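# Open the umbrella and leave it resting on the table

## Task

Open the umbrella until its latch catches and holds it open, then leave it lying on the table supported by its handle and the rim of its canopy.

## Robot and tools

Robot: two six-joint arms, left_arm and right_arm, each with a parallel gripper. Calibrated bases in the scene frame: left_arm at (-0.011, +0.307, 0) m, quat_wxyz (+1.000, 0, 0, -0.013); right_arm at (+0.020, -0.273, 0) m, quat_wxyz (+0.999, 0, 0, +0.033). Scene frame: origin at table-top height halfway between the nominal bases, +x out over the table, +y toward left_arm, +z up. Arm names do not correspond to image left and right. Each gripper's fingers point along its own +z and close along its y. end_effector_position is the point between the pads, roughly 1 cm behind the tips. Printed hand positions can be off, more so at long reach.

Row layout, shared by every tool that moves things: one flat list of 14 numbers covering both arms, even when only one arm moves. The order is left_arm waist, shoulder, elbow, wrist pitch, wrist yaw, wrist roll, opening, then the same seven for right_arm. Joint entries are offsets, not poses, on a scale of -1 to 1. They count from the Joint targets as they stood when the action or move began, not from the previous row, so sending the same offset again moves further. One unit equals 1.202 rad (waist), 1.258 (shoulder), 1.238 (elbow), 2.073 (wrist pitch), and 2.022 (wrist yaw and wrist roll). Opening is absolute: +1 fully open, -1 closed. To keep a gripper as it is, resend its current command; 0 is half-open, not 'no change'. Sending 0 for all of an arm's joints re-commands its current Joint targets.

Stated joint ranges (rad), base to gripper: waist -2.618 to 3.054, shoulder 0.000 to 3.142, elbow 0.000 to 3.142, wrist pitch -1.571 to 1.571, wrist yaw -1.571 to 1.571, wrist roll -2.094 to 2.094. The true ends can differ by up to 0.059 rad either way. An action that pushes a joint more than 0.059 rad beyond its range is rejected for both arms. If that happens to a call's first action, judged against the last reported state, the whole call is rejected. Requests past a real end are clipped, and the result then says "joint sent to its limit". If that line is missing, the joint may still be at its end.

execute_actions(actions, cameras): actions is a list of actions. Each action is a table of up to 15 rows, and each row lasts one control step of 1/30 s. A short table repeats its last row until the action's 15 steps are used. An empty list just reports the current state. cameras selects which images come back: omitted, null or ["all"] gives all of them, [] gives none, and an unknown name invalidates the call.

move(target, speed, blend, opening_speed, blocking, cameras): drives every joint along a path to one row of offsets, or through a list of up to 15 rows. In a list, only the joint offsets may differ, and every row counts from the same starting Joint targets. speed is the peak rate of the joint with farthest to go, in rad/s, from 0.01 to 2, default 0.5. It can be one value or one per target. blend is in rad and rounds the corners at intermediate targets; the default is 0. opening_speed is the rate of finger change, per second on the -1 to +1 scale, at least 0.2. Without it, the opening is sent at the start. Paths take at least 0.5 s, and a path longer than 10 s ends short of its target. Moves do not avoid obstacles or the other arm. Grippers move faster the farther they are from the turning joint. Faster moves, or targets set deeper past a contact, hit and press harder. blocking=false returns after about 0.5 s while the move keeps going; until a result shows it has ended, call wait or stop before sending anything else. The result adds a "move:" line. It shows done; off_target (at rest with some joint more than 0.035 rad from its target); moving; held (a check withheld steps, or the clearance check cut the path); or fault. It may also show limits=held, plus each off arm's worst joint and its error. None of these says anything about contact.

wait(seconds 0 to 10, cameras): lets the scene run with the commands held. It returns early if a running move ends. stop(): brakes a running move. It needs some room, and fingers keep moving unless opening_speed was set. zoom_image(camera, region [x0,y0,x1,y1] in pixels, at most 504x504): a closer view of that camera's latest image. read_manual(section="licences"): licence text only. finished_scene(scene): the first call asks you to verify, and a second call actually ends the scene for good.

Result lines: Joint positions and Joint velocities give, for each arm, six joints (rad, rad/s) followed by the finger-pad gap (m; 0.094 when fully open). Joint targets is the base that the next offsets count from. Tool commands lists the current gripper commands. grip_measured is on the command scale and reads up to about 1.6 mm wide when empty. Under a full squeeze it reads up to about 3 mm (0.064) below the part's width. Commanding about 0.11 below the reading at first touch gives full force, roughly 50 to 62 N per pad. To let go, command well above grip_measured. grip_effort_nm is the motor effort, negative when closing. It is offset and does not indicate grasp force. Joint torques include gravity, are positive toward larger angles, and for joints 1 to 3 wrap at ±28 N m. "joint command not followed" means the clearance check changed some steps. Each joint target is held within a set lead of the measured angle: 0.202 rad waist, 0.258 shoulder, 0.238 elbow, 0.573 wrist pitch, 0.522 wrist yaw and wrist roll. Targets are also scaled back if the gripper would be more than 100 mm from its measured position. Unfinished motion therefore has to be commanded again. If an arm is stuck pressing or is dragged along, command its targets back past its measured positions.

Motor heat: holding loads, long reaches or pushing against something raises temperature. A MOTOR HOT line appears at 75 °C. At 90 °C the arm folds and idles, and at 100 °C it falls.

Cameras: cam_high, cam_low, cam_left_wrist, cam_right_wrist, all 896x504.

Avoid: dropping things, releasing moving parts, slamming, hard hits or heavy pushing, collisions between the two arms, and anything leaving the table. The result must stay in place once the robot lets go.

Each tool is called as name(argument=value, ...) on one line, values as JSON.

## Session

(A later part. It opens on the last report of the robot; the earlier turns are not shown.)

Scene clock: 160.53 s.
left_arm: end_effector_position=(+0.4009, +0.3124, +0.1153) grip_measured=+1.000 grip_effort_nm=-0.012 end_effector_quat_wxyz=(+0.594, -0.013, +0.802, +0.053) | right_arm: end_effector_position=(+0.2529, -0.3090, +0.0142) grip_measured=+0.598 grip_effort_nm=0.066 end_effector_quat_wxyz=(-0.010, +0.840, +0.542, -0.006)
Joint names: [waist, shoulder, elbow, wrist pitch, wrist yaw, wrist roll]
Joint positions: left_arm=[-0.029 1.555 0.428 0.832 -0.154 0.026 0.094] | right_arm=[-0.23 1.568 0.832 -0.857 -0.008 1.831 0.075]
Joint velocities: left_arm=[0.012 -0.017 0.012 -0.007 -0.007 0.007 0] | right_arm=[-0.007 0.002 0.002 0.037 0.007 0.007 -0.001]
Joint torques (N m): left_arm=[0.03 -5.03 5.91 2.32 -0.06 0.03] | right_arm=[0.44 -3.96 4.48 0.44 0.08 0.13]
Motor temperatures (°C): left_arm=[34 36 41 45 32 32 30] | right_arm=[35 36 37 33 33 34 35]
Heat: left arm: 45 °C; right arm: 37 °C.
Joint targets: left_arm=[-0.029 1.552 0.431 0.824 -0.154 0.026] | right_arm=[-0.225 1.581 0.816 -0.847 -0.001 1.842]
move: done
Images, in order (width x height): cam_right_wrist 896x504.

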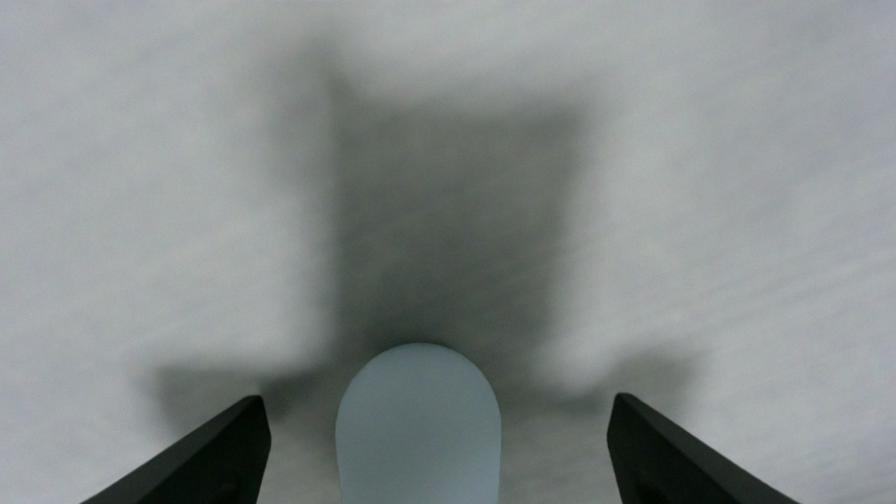

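move(target=[0,0,0,0,0,0,1, 0,0,0,0.0096,0,0,0.6], speed=0.2, cameras=[])

move(target=[0,0,0,0,0,0,1, 0,0,0,0,0,0,-0.6], opening_speed=0.8, cameras=["cam_right_wrist","cam_high"])

Scene clock: 165.17 s.
left_arm: end_effector_position=(+0.4009, +0.3124, +0.1153) grip_measured=+1.000 grip_effort_nm=-0.002 end_effector_quat_wxyz=(+0.594, -0.013, +0.802, +0.053) | right_arm: end_effector_position=(+0.2578, -0.3098, +0.0141) grip_measured=+0.598 grip_effort_nm=0.066 end_effector_quat_wxyz=(-0.004, +0.840, +0.542, +0.002)
Joint names: [waist, shoulder, elbow, wrist pitch, wrist yaw, wrist roll]
Joint positions: left_arm=[-0.029 1.555 0.428 0.832 -0.154 0.026 0.094] | right_arm=[-0.23 1.568 0.832 -0.837 -0.008 1.831 0.075]
Joint velocities: left_arm=[0.007 -0.002 -0.007 -0.007 -0.037 -0.066 0] | right_arm=[-0.012 -0.002 -0.002 -0.066 -0.051 -0.037 0.001]
Joint torques (N m): left_arm=[0.03 -5.01 5.91 2.32 -0.05 0.04] | right_arm=[0.43 -4.03 4.51 0.46 0.09 0.12]
Motor temperatures (°C): left_arm=[34 36 41 45 32 32 30] | right_arm=[35 36 36 33 33 34 35]
Heat: left arm: 45 °C; right arm: 36 °C.
Joint targets: left_arm=[-0.029 1.552 0.431 0.824 -0.154 0.026] | right_arm=[-0.225 1.581 0.816 -0.827 -0.001 1.842]
move: done
No camera images: "cameras" was empty.

Scene clock: 166.87 s.
left_arm: end_effector_position=(+0.4009, +0.3124, +0.1153) grip_measured=+1.000 grip_effort_nm=-0.002 end_effector_quat_wxyz=(+0.594, -0.013, +0.802, +0.053) | right_arm: end_effector_position=(+0.2580, -0.3099, +0.0141) grip_measured=-0.374 grip_effort_nm=-1.053 end_effector_quat_wxyz=(-0.004, +0.840, +0.542, +0.002)
Joint names: [waist, shoulder, elbow, wrist pitch, wrist yaw, wrist roll]
Joint positions: left_arm=[-0.029 1.555 0.428 0.832 -0.154 0.026 0.094] | right_arm=[-0.23 1.568 0.832 -0.836 -0.008 1.831 0.029]
Joint velocities: left_arm=[-0.002 0.002 0.007 0.037 0.022 0.022 0] | right_arm=[0.007 0.002 0.002 0.007 -0.081 -0.007 0]
Joint torques (N m): left_arm=[0.02 -5.05 5.9 2.32 -0.06 0.04] | right_arm=[0.47 -3.96 4.49 0.46 0.08 0.12]
Motor temperatures (°C): left_arm=[34 36 41 45 32 32 30] | right_arm=[35 36 36 33 33 34 35]
Heat: left arm: 45 °C; right arm: 36 °C.
Joint targets: left_arm=[-0.029 1.552 0.431 0.824 -0.154 0.026] | right_arm=[-0.225 1.581 0.816 -0.827 -0.001 1.842]
move: done
Images, in order (width x height): cam_high 896x504, cam_right_wrist 896x504.

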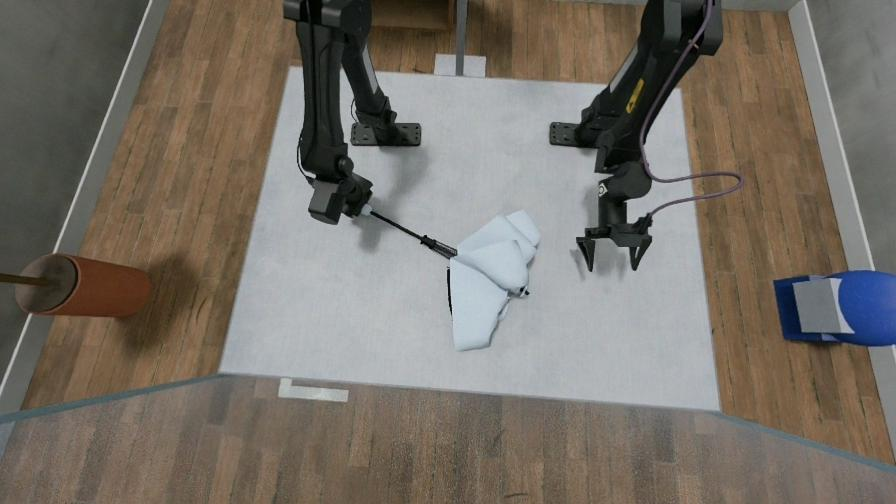

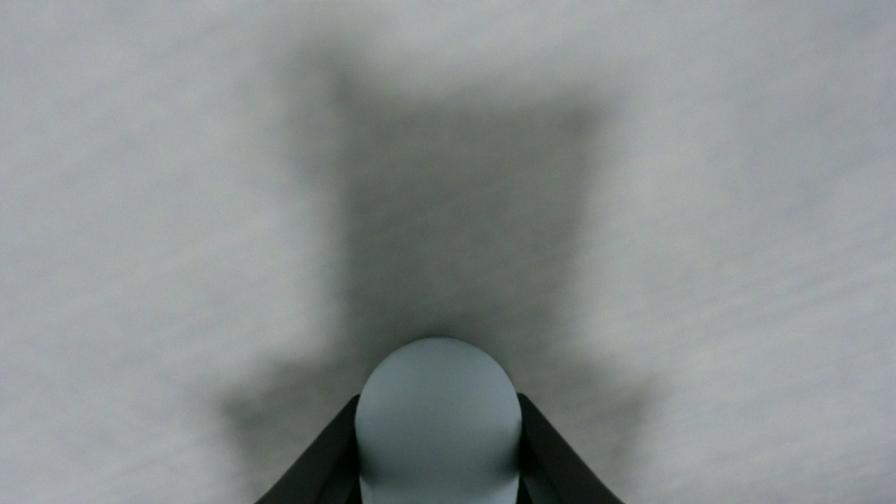

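move(target=[0,0,0,0,0,0,1, -0.0108,-0.2583,-0.2714,0.316,0.0005,-0.1592,-0.6], speed=0.5, cameras=["cam_high","cam_low"])

Scene clock: 195.83 s.
left_arm: end_effector_position=(+0.4009, +0.3124, +0.1153) grip_measured=+1.000 grip_effort_nm=-0.012 end_effector_quat_wxyz=(+0.594, -0.013, +0.802, +0.053) | right_arm: end_effector_position=(+0.3162, -0.3232, +0.0360) grip_measured=-0.374 grip_effort_nm=-1.072 end_effector_quat_wxyz=(+0.230, +0.720, +0.629, +0.184)
Joint names: [waist, shoulder, elbow, wrist pitch, wrist yaw, wrist roll]
Joint positions: left_arm=[-0.029 1.555 0.428 0.832 -0.154 0.026 0.094] | right_arm=[-0.234 1.28 0.498 -0.191 0.005 1.537 0.029]
Joint velocities: left_arm=[0.002 0.002 0.002 0.066 -0.022 0.051 0] | right_arm=[-0.017 -0.037 0.007 0.11 0.007 0.007 0]
Joint torques (N m): left_arm=[0.03 -5.03 5.91 2.31 -0.05 0.03] | right_arm=[-0.42 -5.19 5.16 1.52 -0.05 -0.14]
Motor temperatures (°C): left_arm=[34 36 41 46 32 32 30] | right_arm=[35 36 36 33 33 34 36]
Heat: left arm: 46 °C; right arm: 36 °C.
Joint targets: left_arm=[-0.029 1.552 0.431 0.824 -0.154 0.026] | right_arm=[-0.238 1.256 0.480 -0.172 0.000 1.520]
move: done
Images, in order (width x height): cam_high 896x504, cam_low 896x504.

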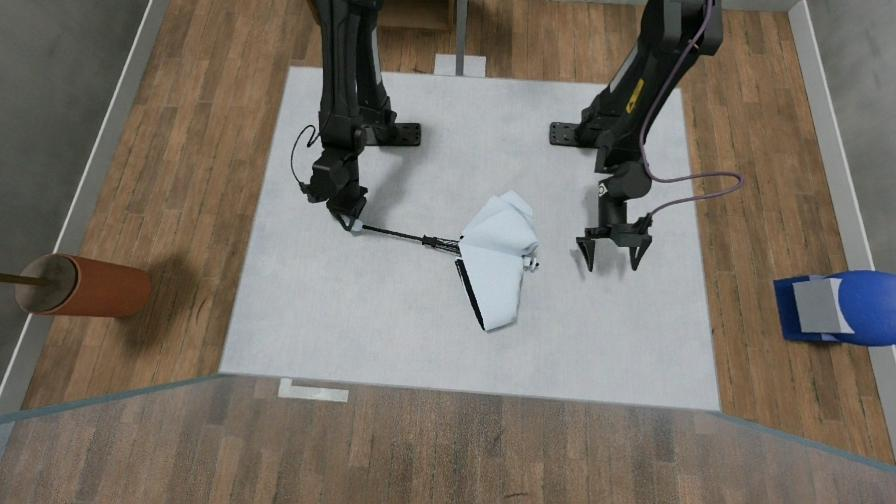

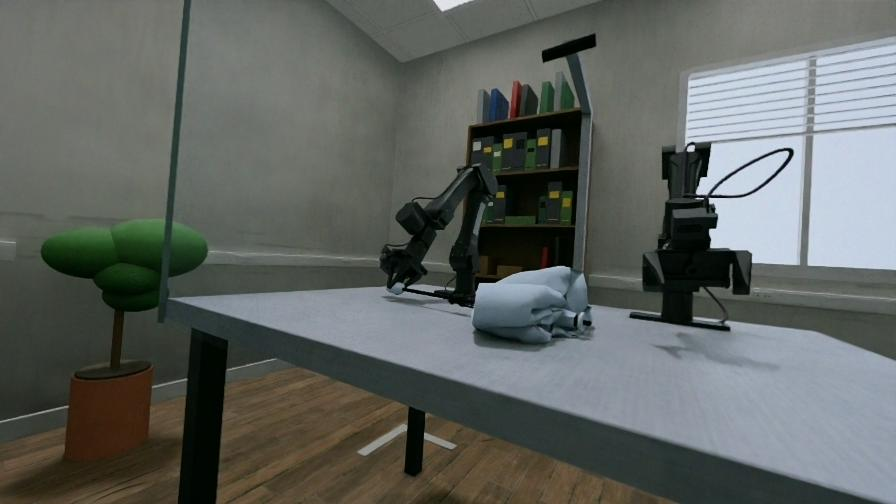

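zoom_image(camera="cam_high", region=[330, 180, 570, 345])

zoom_image(camera="cam_low", region=[370, 230, 620, 360])

Scaled by 2.100 from the camera's 896x504 image, which has a finer 1280x720 frame.

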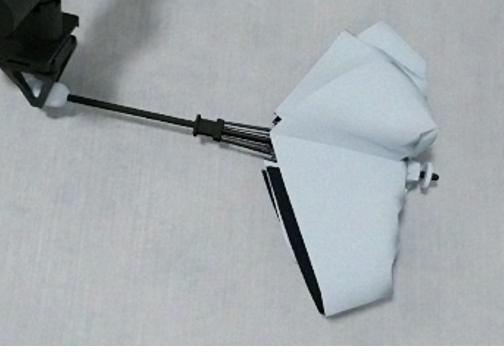

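Scaled by 2.016 from the camera's 896x504 image, which has a finer 1280x720 frame.

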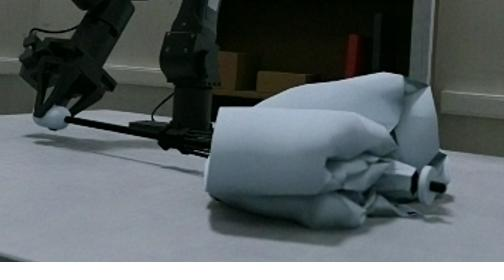

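move(target=[0,0,0,0,0,0,1, 0.0158,0.1789,-0.1906,0.5263,0,-0.0841,-0.6], speed=0.6, cameras=["cam_high","cam_low"])

Scene clock: 202.80 s.
left_arm: end_effector_position=(+0.4009, +0.3124, +0.1153) grip_measured=+1.000 grip_effort_nm=-0.007 end_effector_quat_wxyz=(+0.594, -0.013, +0.802, +0.053) | right_arm: end_effector_position=(+0.3874, -0.3248, +0.0922) grip_measured=-0.374 grip_effort_nm=-1.062 end_effector_quat_wxyz=(+0.469, +0.560, +0.591, +0.343)
Joint names: [waist, shoulder, elbow, wrist pitch, wrist yaw, wrist roll]
Joint positions: left_arm=[-0.029 1.555 0.428 0.832 -0.154 0.026 0.094] | right_arm=[-0.222 1.471 0.258 0.881 -0.027 1.381 0.029]
Joint velocities: left_arm=[-0.002 -0.022 -0.007 -0.007 0.051 -0.007 0] | right_arm=[-0.017 -0.007 0.002 0.051 -0.022 0.051 -0.001]
Joint torques (N m): left_arm=[0.01 -5.03 5.91 2.32 -0.06 0.04] | right_arm=[0.27 -3.14 4.38 2.27 0.29 -0.26]
Motor temperatures (°C): left_arm=[34 36 41 46 32 32 30] | right_arm=[35 35 36 35 33 34 36]
Heat: left arm: 46 °C; right arm: 36 °C.
Joint targets: left_arm=[-0.029 1.552 0.431 0.824 -0.154 0.026] | right_arm=[-0.219 1.481 0.244 0.919 0.000 1.351]
move: off_target (right_arm); right_arm: the wrist pitch is farthest, 0.038 rad from its target
Images, in order (width x height): cam_high 896x504, cam_low 896x504.

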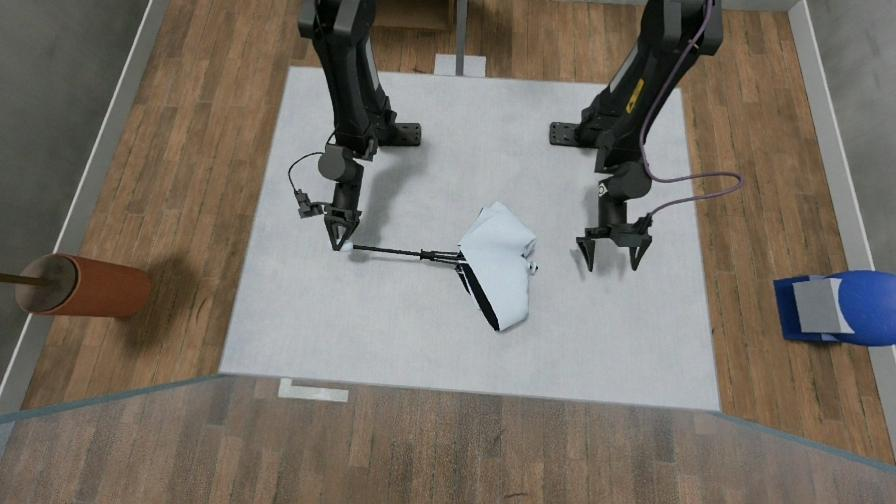

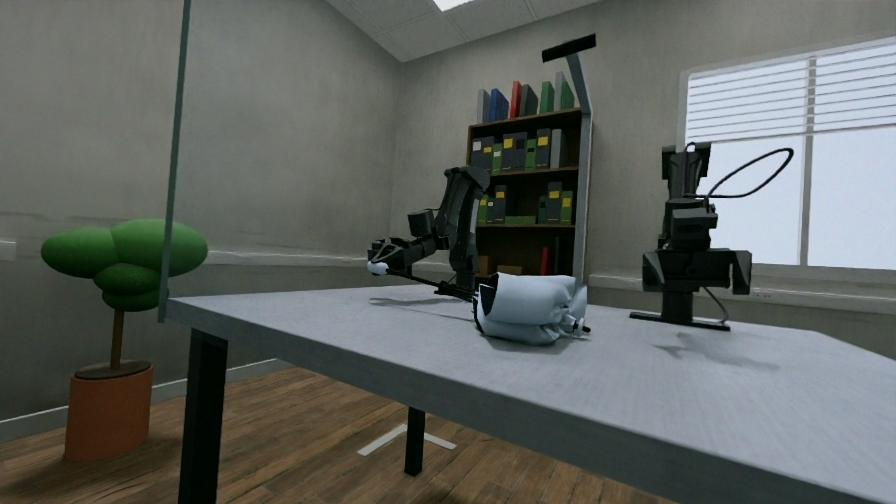

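move(target=[[0,0,0,0,0,0,1, 0.0358,-0.1439,0.4330,-0.2909,0,-0.1538,-0.6],[0,0,0,0,0,0,1, 0.1889,-0.1518,0.8069,-0.4973,0,-0.3269,-0.6]], speed=0.5, blend=0.1, cameras=["cam_high","cam_low"])

Scene clock: 209.80 s.
left_arm: end_effector_position=(+0.4009, +0.3124, +0.1153) grip_measured=+1.000 grip_effort_nm=-0.002 end_effector_quat_wxyz=(+0.594, -0.013, +0.802, +0.053) | right_arm: end_effector_position=(+0.4663, -0.2393, +0.3612) grip_measured=-0.375 grip_effort_nm=-1.067 end_effector_quat_wxyz=(+0.586, +0.251, +0.728, +0.253)
Joint names: [waist, shoulder, elbow, wrist pitch, wrist yaw, wrist roll]
Joint positions: left_arm=[-0.029 1.555 0.428 0.832 -0.154 0.026 0.094] | right_arm=[0.005 1.314 1.207 -0.079 -0.005 0.739 0.029]
Joint velocities: left_arm=[-0.012 0.002 0.012 -0.051 0.007 -0.022 0] | right_arm=[0.007 -0.007 -0.002 -0.066 0.007 0.022 0]
Joint torques (N m): left_arm=[0.05 -5.05 5.93 2.32 -0.05 0.04] | right_arm=[0.25 -6.52 11.17 1.67 0.05 -0.47]
Motor temperatures (°C): left_arm=[34 36 41 46 32 32 30] | right_arm=[35 35 36 36 33 34 36]
Heat: left arm: 46 °C; right arm: 36 °C.
Joint targets: left_arm=[-0.029 1.552 0.431 0.824 -0.154 0.026] | right_arm=[0.008 1.290 1.243 -0.112 0.000 0.689]
move: off_target (right_arm); right_arm: the wrist roll is farthest, 0.049 rad from its target
Images, in order (width x height): cam_high 896x504, cam_low 896x504.

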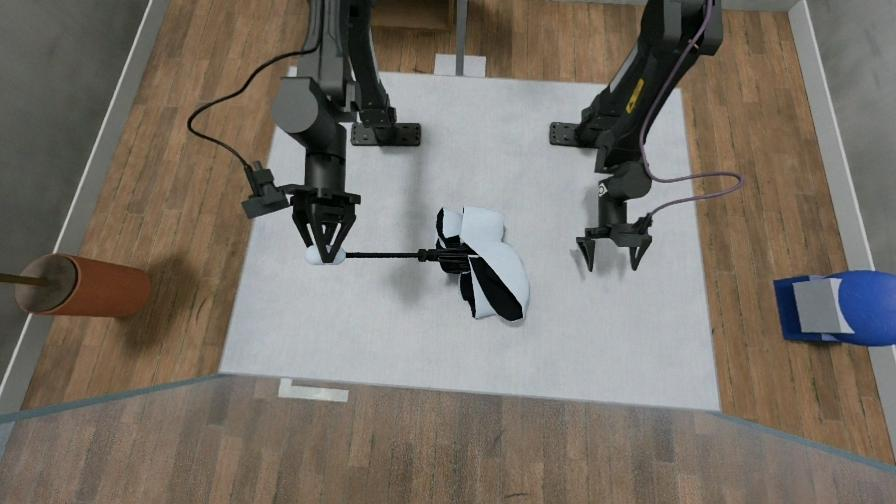

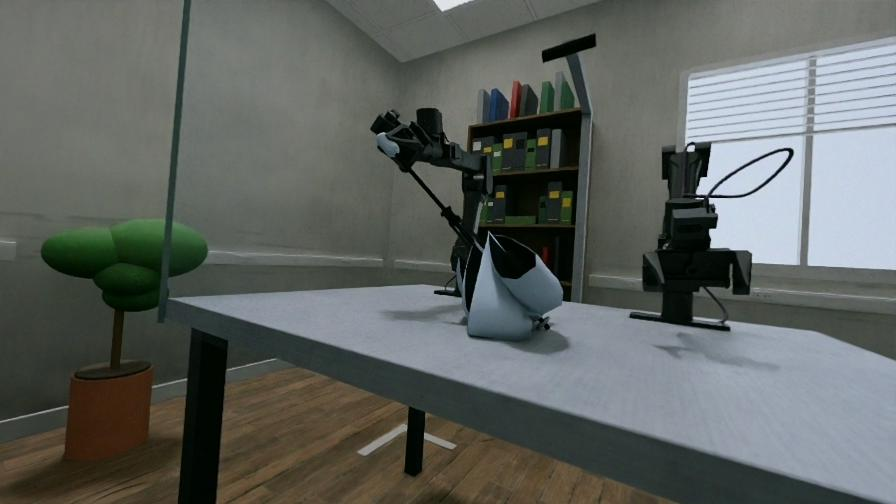

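move(target=[[0,0,0,0,0,0,1, 0.2221,0.2027,0.4006,-0.1052,0,-0.1775,-0.6],[0,0,0,0,0,0,1, 0.5075,0.039,0.2771,-0.0603,0,-0.3506,-0.6]], speed=0.4, blend=0.05, cameras=["cam_high","cam_low","cam_left_wrist"])

Scene clock: 217.73 s.
left_arm: end_effector_position=(+0.4009, +0.3124, +0.1153) grip_measured=+1.000 grip_effort_nm=-0.002 end_effector_quat_wxyz=(+0.594, -0.013, +0.802, +0.053) | right_arm: end_effector_position=(+0.3565, +0.0042, +0.5025) grip_measured=-0.376 grip_effort_nm=-1.062 end_effector_quat_wxyz=(+0.668, -0.219, +0.662, +0.260)
Joint names: [waist, shoulder, elbow, wrist pitch, wrist yaw, wrist roll]
Joint positions: left_arm=[-0.029 1.555 0.428 0.832 -0.154 0.026 0.094] | right_arm=[0.619 1.36 1.61 -0.221 -0.004 0.051 0.029]
Joint velocities: left_arm=[0.002 0.007 -0.007 0.095 0.007 0.037 0] | right_arm=[-0.017 -0.007 -0.012 0.037 0.081 -0.022 0.001]
Joint torques (N m): left_arm=[0.03 -5.01 5.93 2.32 -0.05 0.04] | right_arm=[-0.13 -6.06 5.19 1.79 0.04 -0.67]
Motor temperatures (°C): left_arm=[34 36 41 47 32 32 30] | right_arm=[35 36 36 37 33 34 36]
Heat: left arm: 47 °C; right arm: 37 °C.
Joint targets: left_arm=[-0.029 1.552 0.431 0.824 -0.154 0.026] | right_arm=[0.618 1.339 1.586 -0.237 0.000 -0.020]
move: off_target (right_arm); right_arm: the wrist roll is farthest, 0.071 rad from its target
Images, in order (width x height): cam_high 896x504, cam_low 896x504, cam_left_wrist 896x504.

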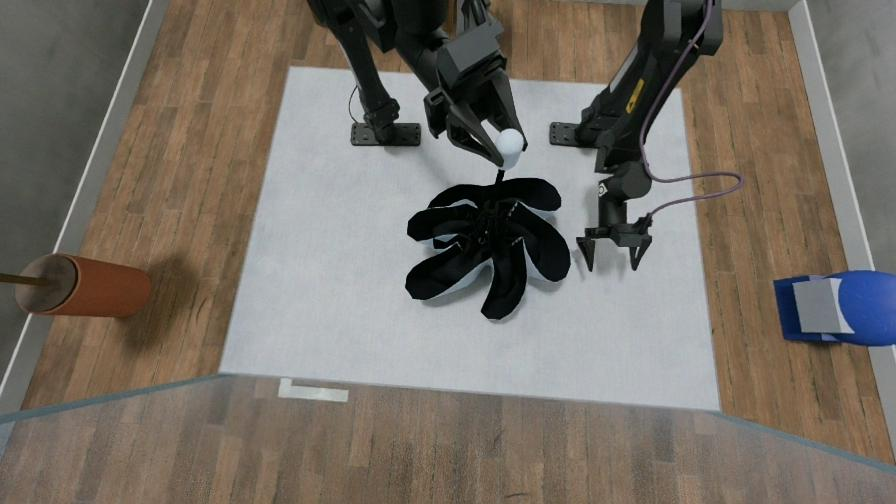

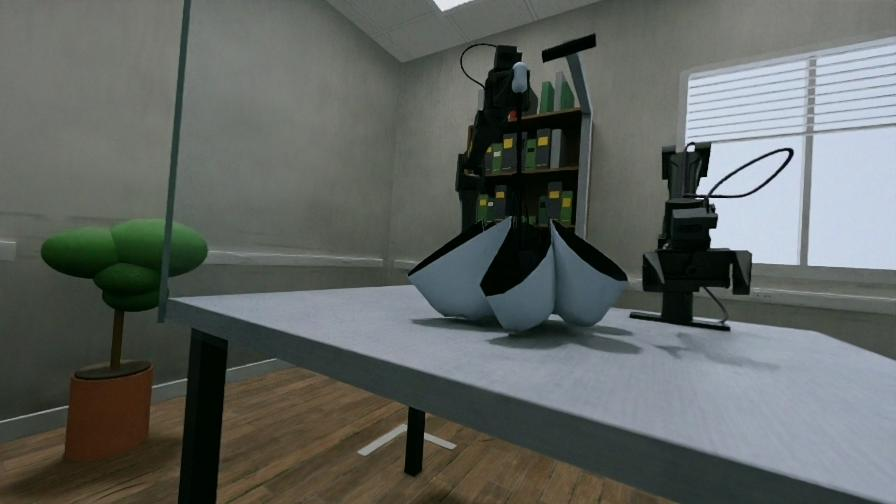

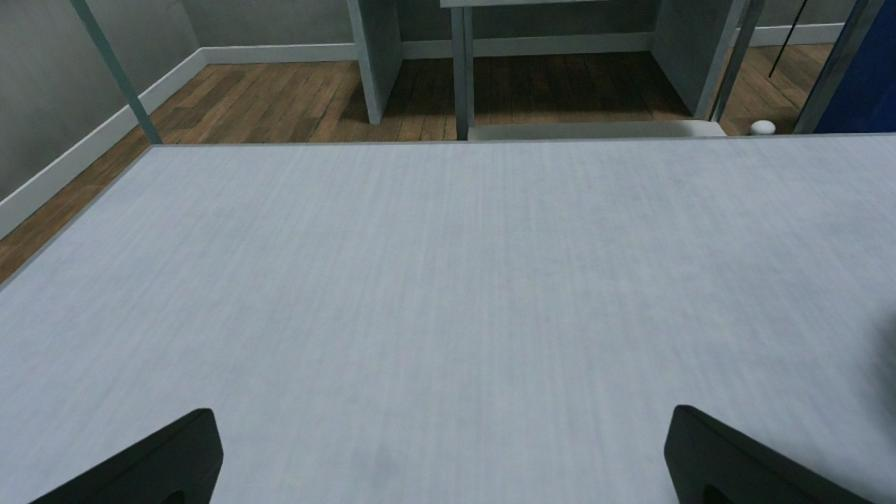

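zoom_image(camera="cam_low", region=[390, 30, 650, 350])

zoom_image(camera="cam_high", region=[390, 110, 660, 330])

Scaled by 1.575 from the camera's 896x504 image, which has a finer 1280x720 frame.

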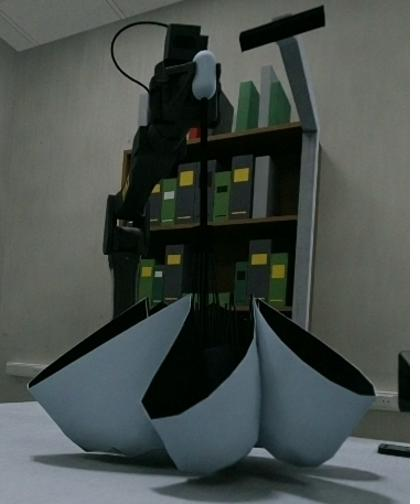

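Scaled by 1.867 from the camera's 896x504 image, which has a finer 1280x720 frame.

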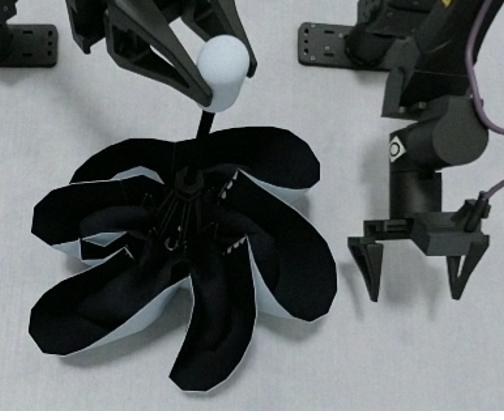

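move(target=[0,0,0,0,0,0,1, 0,-0.0111,-0.0372,0.0154,0,-0.0247,-0.6], speed=0.1, cameras=["cam_high","cam_low"])

Scene clock: 237.30 s.
left_arm: end_effector_position=(+0.4009, +0.3124, +0.1153) grip_measured=+1.000 grip_effort_nm=-0.007 end_effector_quat_wxyz=(+0.594, -0.013, +0.802, +0.053) | right_arm: end_effector_position=(+0.3535, +0.0033, +0.5024) grip_measured=-0.376 grip_effort_nm=-1.062 end_effector_quat_wxyz=(+0.677, -0.223, +0.651, +0.260)
Joint names: [waist, shoulder, elbow, wrist pitch, wrist yaw, wrist roll]
Joint positions: left_arm=[-0.029 1.555 0.428 0.832 -0.154 0.026 0.094] | right_arm=[0.619 1.34 1.569 -0.177 -0.011 0.037 0.029]
Joint velocities: left_arm=[-0.007 0.002 0.007 0.022 -0.037 -0.037 0] | right_arm=[0.012 0.002 0.002 -0.037 -0.007 -0.051 0]
Joint torques (N m): left_arm=[0.02 -5.01 5.9 2.32 -0.05 0.04] | right_arm=[-0.12 -5.44 4.86 1.67 0.13 -1.03]
Motor temperatures (°C): left_arm=[34 36 41 47 32 32 30] | right_arm=[35 36 36 39 33 35 36]
Heat: left arm: 47 °C; right arm: 39 °C.
Joint targets: left_arm=[-0.029 1.552 0.431 0.824 -0.154 0.026] | right_arm=[0.618 1.325 1.540 -0.205 0.000 -0.069]
move: off_target (right_arm); right_arm: the wrist roll is farthest, 0.107 rad from its target
Images, in order (width x height): cam_high 896x504, cam_low 896x504.

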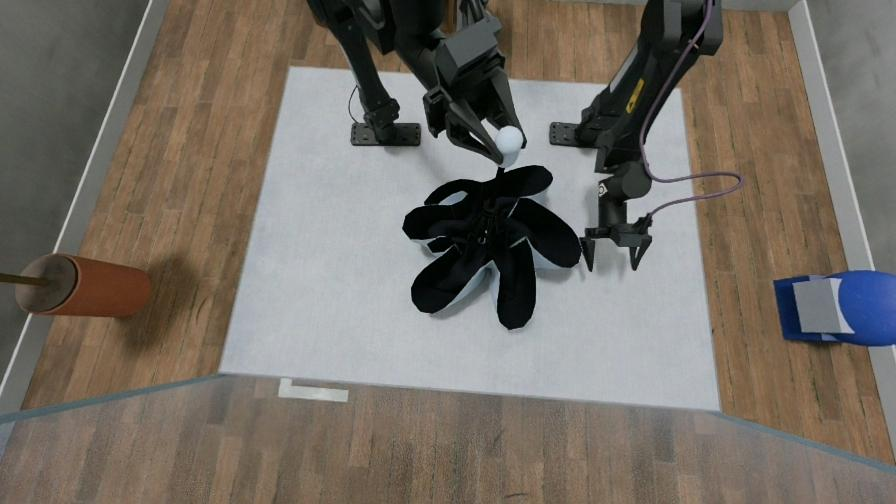

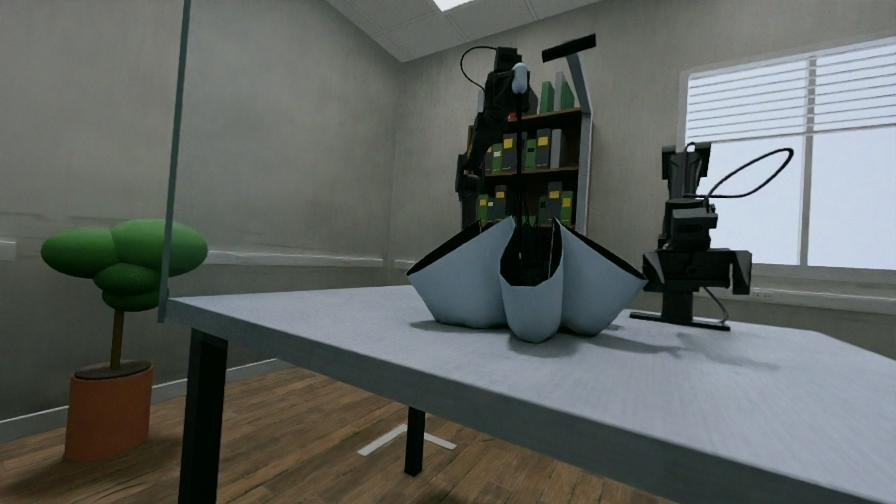

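zoom_image(camera="cam_low", region=[450, 30, 600, 130])

zoom_image(camera="cam_low", region=[400, 200, 660, 350])

Scaled by 3.360 from the camera's 896x504 image, which has a finer 1280x720 frame.

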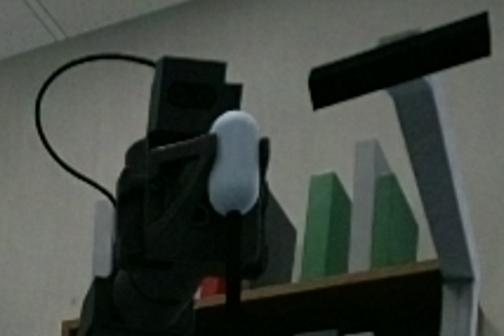

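Scaled by 1.938 from the camera's 896x504 image, which has a finer 1280x720 frame.

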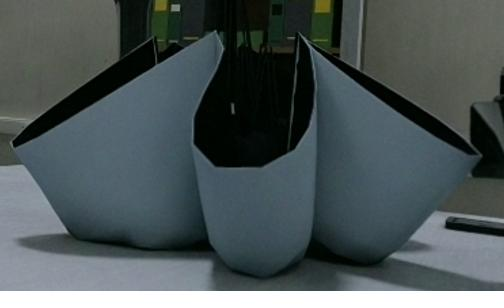

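move(target=[0,0,0,0,0,0,1, 0,0.0437,0.126,-0.0236,0,0,-0.6], speed=0.15, cameras=["cam_high","cam_low"])

Scene clock: 249.97 s.
left_arm: end_effector_position=(+0.4009, +0.3124, +0.1153) grip_measured=+1.000 grip_effort_nm=-0.002 end_effector_quat_wxyz=(+0.594, -0.013, +0.802, +0.053) | right_arm: end_effector_position=(+0.3562, +0.0058, +0.5036) grip_measured=-0.376 grip_effort_nm=-1.062 end_effector_quat_wxyz=(+0.672, -0.255, +0.657, +0.228)
Joint names: [waist, shoulder, elbow, wrist pitch, wrist yaw, wrist roll]
Joint positions: left_arm=[-0.029 1.555 0.428 0.832 -0.154 0.026 0.094] | right_arm=[0.619 1.374 1.65 -0.268 -0.012 -0.044 0.029]
Joint velocities: left_arm=[-0.002 -0.002 -0.002 0.066 0.037 -0.007 0] | right_arm=[0.002 0.017 -0.002 -0.007 -0.081 -0.007 0.001]
Joint torques (N m): left_arm=[0.03 -5.03 5.91 2.32 -0.06 0.03] | right_arm=[-0.13 -4.04 11.26 2.09 0.13 -0.25]
Motor temperatures (°C): left_arm=[34 36 41 47 32 32 30] | right_arm=[35 36 36 39 33 36 36]
Heat: left arm: 47 °C; right arm: 39 °C.
Joint targets: left_arm=[-0.029 1.552 0.431 0.824 -0.154 0.026] | right_arm=[0.618 1.380 1.696 -0.254 0.000 -0.069]
move: off_target (right_arm); right_arm: the elbow is farthest, 0.046 rad from its target
Images, in order (width x height): cam_high 896x504, cam_low 896x504.

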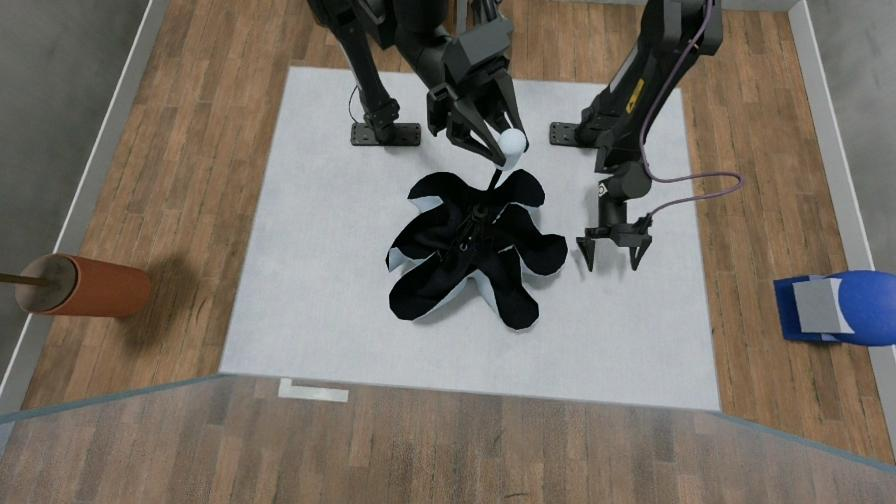

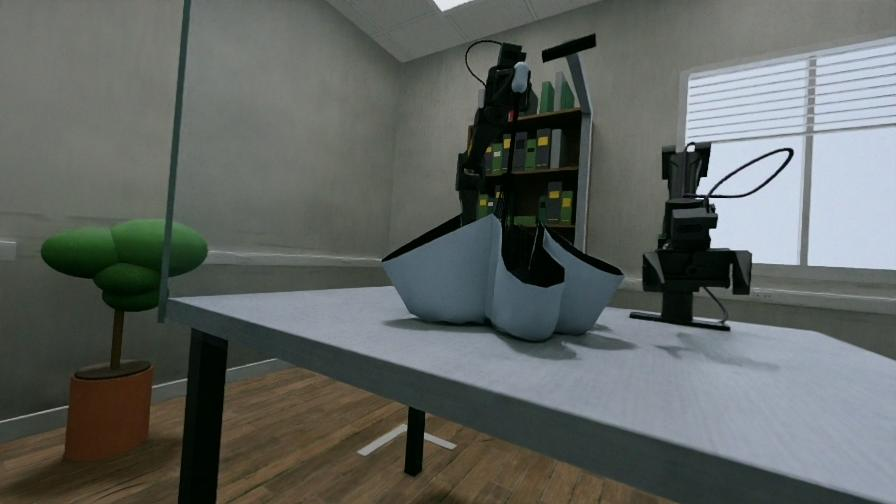

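move(target=[0,0,0,0,0,0,1, 0,0,0,0.005,0,0.0366,-0.6], speed=0.15, cameras=["cam_high","cam_low"])

Scene clock: 256.47 s.
left_arm: end_effector_position=(+0.4009, +0.3124, +0.1153) grip_measured=+1.000 grip_effort_nm=0.007 end_effector_quat_wxyz=(+0.594, -0.013, +0.802, +0.053) | right_arm: end_effector_position=(+0.3567, +0.0050, +0.5036) grip_measured=-0.376 grip_effort_nm=-1.057 end_effector_quat_wxyz=(+0.670, -0.248, +0.660, +0.232)
Joint names: [waist, shoulder, elbow, wrist pitch, wrist yaw, wrist roll]
Joint positions: left_arm=[-0.029 1.555 0.428 0.832 -0.154 0.026 0.094] | right_arm=[0.619 1.374 1.65 -0.269 -0.008 -0.026 0.029]
Joint velocities: left_arm=[-0.017 -0.002 -0.002 0.037 -0.022 0.022 0] | right_arm=[0.007 -0.007 0.022 0.007 -0.022 -0.037 0]
Joint torques (N m): left_arm=[0.03 -5 5.9 2.32 -0.04 0.04] | right_arm=[-0.08 -4 11.25 2.18 0.06 0.32]
Motor temperatures (°C): left_arm=[34 36 41 47 32 32 30] | right_arm=[35 36 36 40 33 35 36]
Heat: left arm: 47 °C; right arm: 40 °C.
Joint targets: left_arm=[-0.029 1.552 0.431 0.824 -0.154 0.026] | right_arm=[0.618 1.380 1.696 -0.243 0.000 0.005]
move: off_target (right_arm); right_arm: the elbow is farthest, 0.046 rad from its target
Images, in order (width x height): cam_high 896x504, cam_low 896x504.

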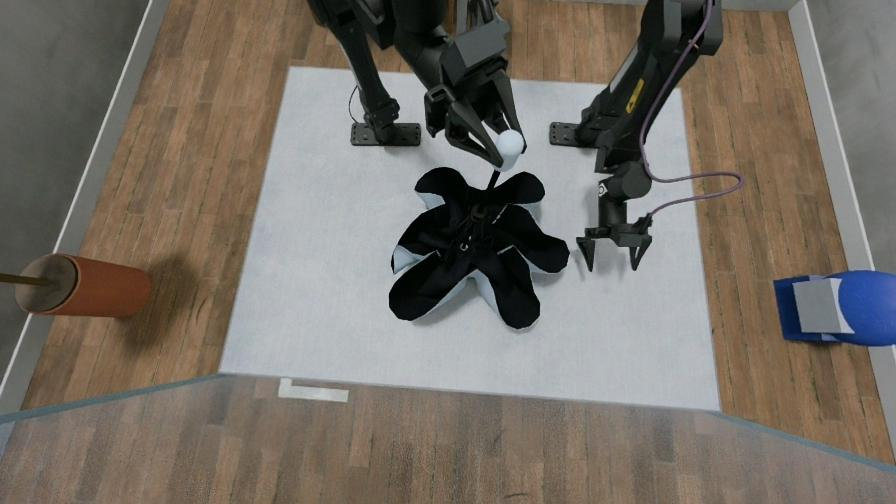

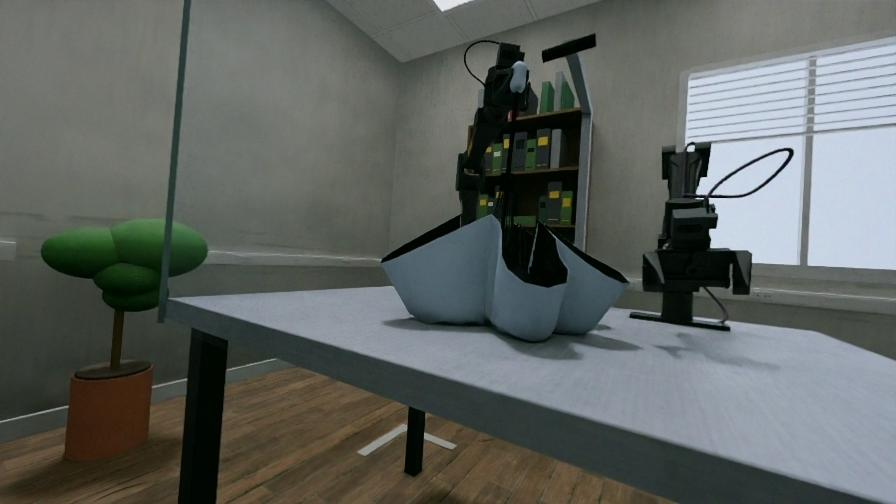

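zoom_image(camera="cam_low", region=[440, 40, 600, 260])

zoom_image(camera="cam_high", region=[430, 110, 570, 270])

Scaled by 2.291 from the camera's 896x504 image, which has a finer 1280x720 frame.

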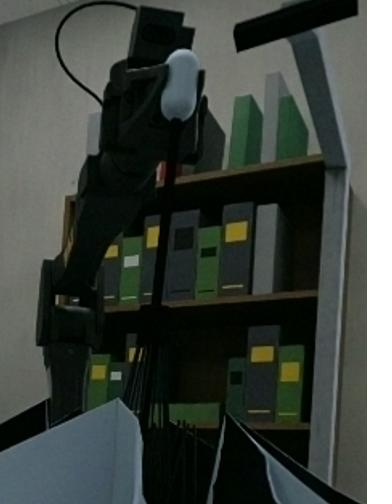

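Scaled by 3.150 from the camera's 896x504 image, which has a finer 1280x720 frame.

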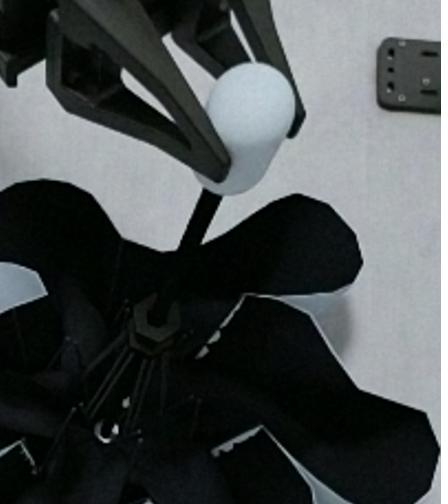

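move(target=[0,0,0,0,0,0,1, 0,0.0159,0.0485,-0.0193,0,0.0223,-0.6], speed=0.15, cameras=["cam_high","cam_low"])

Scene clock: 267.10 s.
left_arm: end_effector_position=(+0.4009, +0.3124, +0.1153) grip_measured=+1.000 grip_effort_nm=-0.012 end_effector_quat_wxyz=(+0.594, -0.013, +0.802, +0.053) | right_arm: end_effector_position=(+0.3572, +0.0052, +0.5100) grip_measured=-0.376 grip_effort_nm=-1.062 end_effector_quat_wxyz=(+0.659, -0.228, +0.671, +0.251)
Joint names: [waist, shoulder, elbow, wrist pitch, wrist yaw, wrist roll]
Joint positions: left_arm=[-0.029 1.555 0.428 0.832 -0.154 0.026 0.094] | right_arm=[0.619 1.395 1.708 -0.317 -0.007 0.036 0.029]
Joint velocities: left_arm=[0.002 0.002 -0.002 0.037 -0.022 0.037 0] | right_arm=[-0.002 -0.012 0.007 -0.007 -0.037 -0.095 0.001]
Joint torques (N m): left_arm=[0.05 -5.03 5.91 2.32 -0.05 0.04] | right_arm=[-0.09 -4.12 11.36 2.26 0.08 0.14]
Motor temperatures (°C): left_arm=[34 36 41 48 32 32 30] | right_arm=[35 35 37 42 33 35 37]
Heat: left arm: 48 °C; right arm: 42 °C.
Joint targets: left_arm=[-0.029 1.552 0.431 0.824 -0.154 0.026] | right_arm=[0.618 1.400 1.756 -0.284 0.000 0.049]
move: off_target (right_arm); right_arm: the elbow is farthest, 0.048 rad from its target
Images, in order (width x height): cam_high 896x504, cam_low 896x504.

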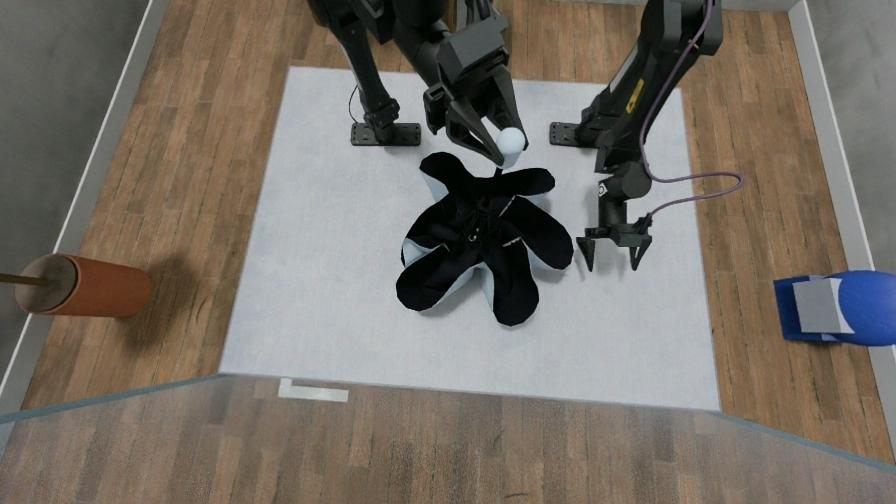

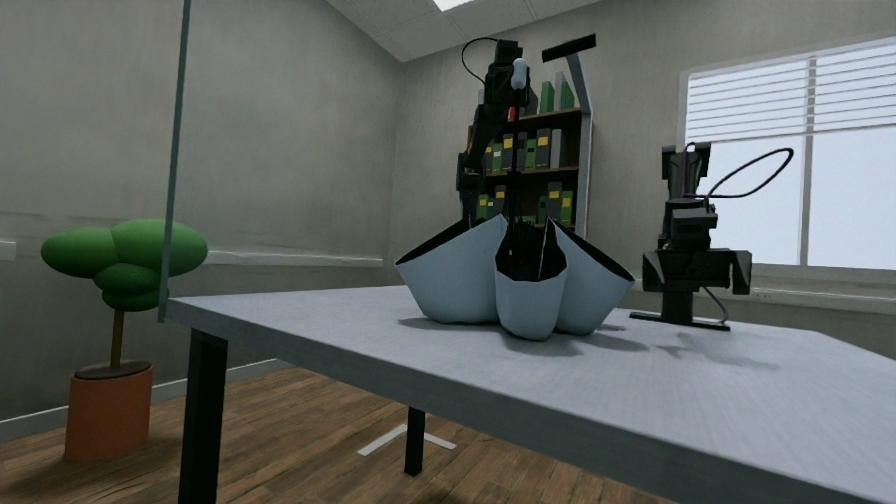

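move(target=[[0,0,0,0,0,0,1, 0,0,0,0,0,0.02,-0.6],[0,0,0,0,0,0,1, 0,-0.031,-0.0897,0.003,0,0.02,-0.6]], speed=0.15, cameras=["cam_high","cam_low"])

Scene clock: 271.87 s.
left_arm: end_effector_position=(+0.4009, +0.3124, +0.1153) grip_measured=+1.000 grip_effort_nm=-0.012 end_effector_quat_wxyz=(+0.594, -0.013, +0.802, +0.053) | right_arm: end_effector_position=(+0.3586, +0.0064, +0.5011) grip_measured=-0.376 grip_effort_nm=-1.062 end_effector_quat_wxyz=(+0.652, -0.216, +0.677, +0.264)
Joint names: [waist, shoulder, elbow, wrist pitch, wrist yaw, wrist roll]
Joint positions: left_arm=[-0.029 1.555 0.428 0.832 -0.154 0.026 0.094] | right_arm=[0.619 1.386 1.666 -0.29 -0.007 0.076 0.029]
Joint velocities: left_arm=[0.002 -0.022 -0.007 -0.066 0.037 0.037 0] | right_arm=[-0.012 0.012 -0.012 0.022 -0.081 0.007 -0.001]
Joint torques (N m): left_arm=[0.02 -5.03 5.91 2.32 -0.05 0.03] | right_arm=[-0.1 -6.49 5.3 2.04 0.07 0.15]
Motor temperatures (°C): left_arm=[34 36 41 48 32 32 30] | right_arm=[35 35 38 42 33 35 37]
Heat: left arm: 48 °C; right arm: 42 °C.
Joint targets: left_arm=[-0.029 1.552 0.431 0.824 -0.154 0.026] | right_arm=[0.618 1.361 1.645 -0.277 0.000 0.090]
move: done
Images, in order (width x height): cam_high 896x504, cam_low 896x504.

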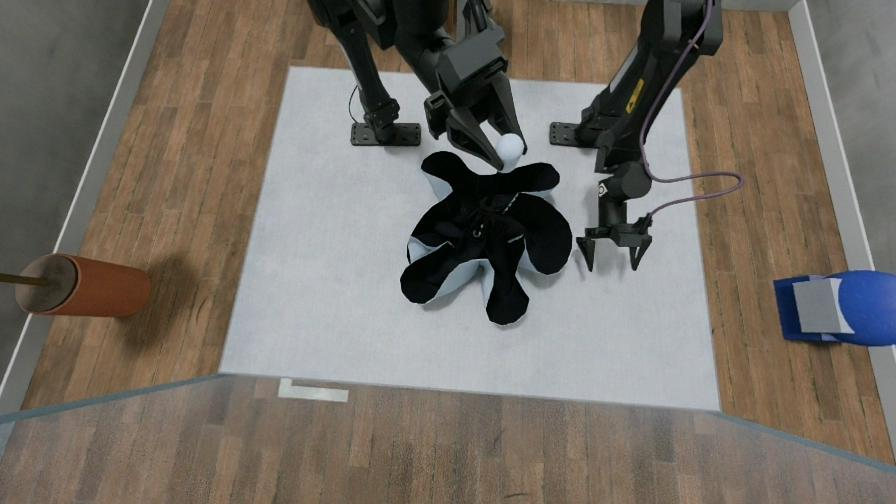

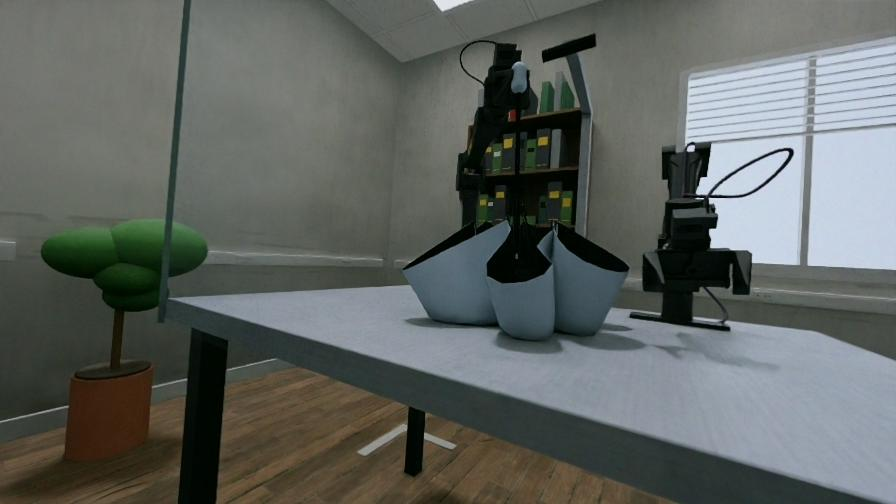

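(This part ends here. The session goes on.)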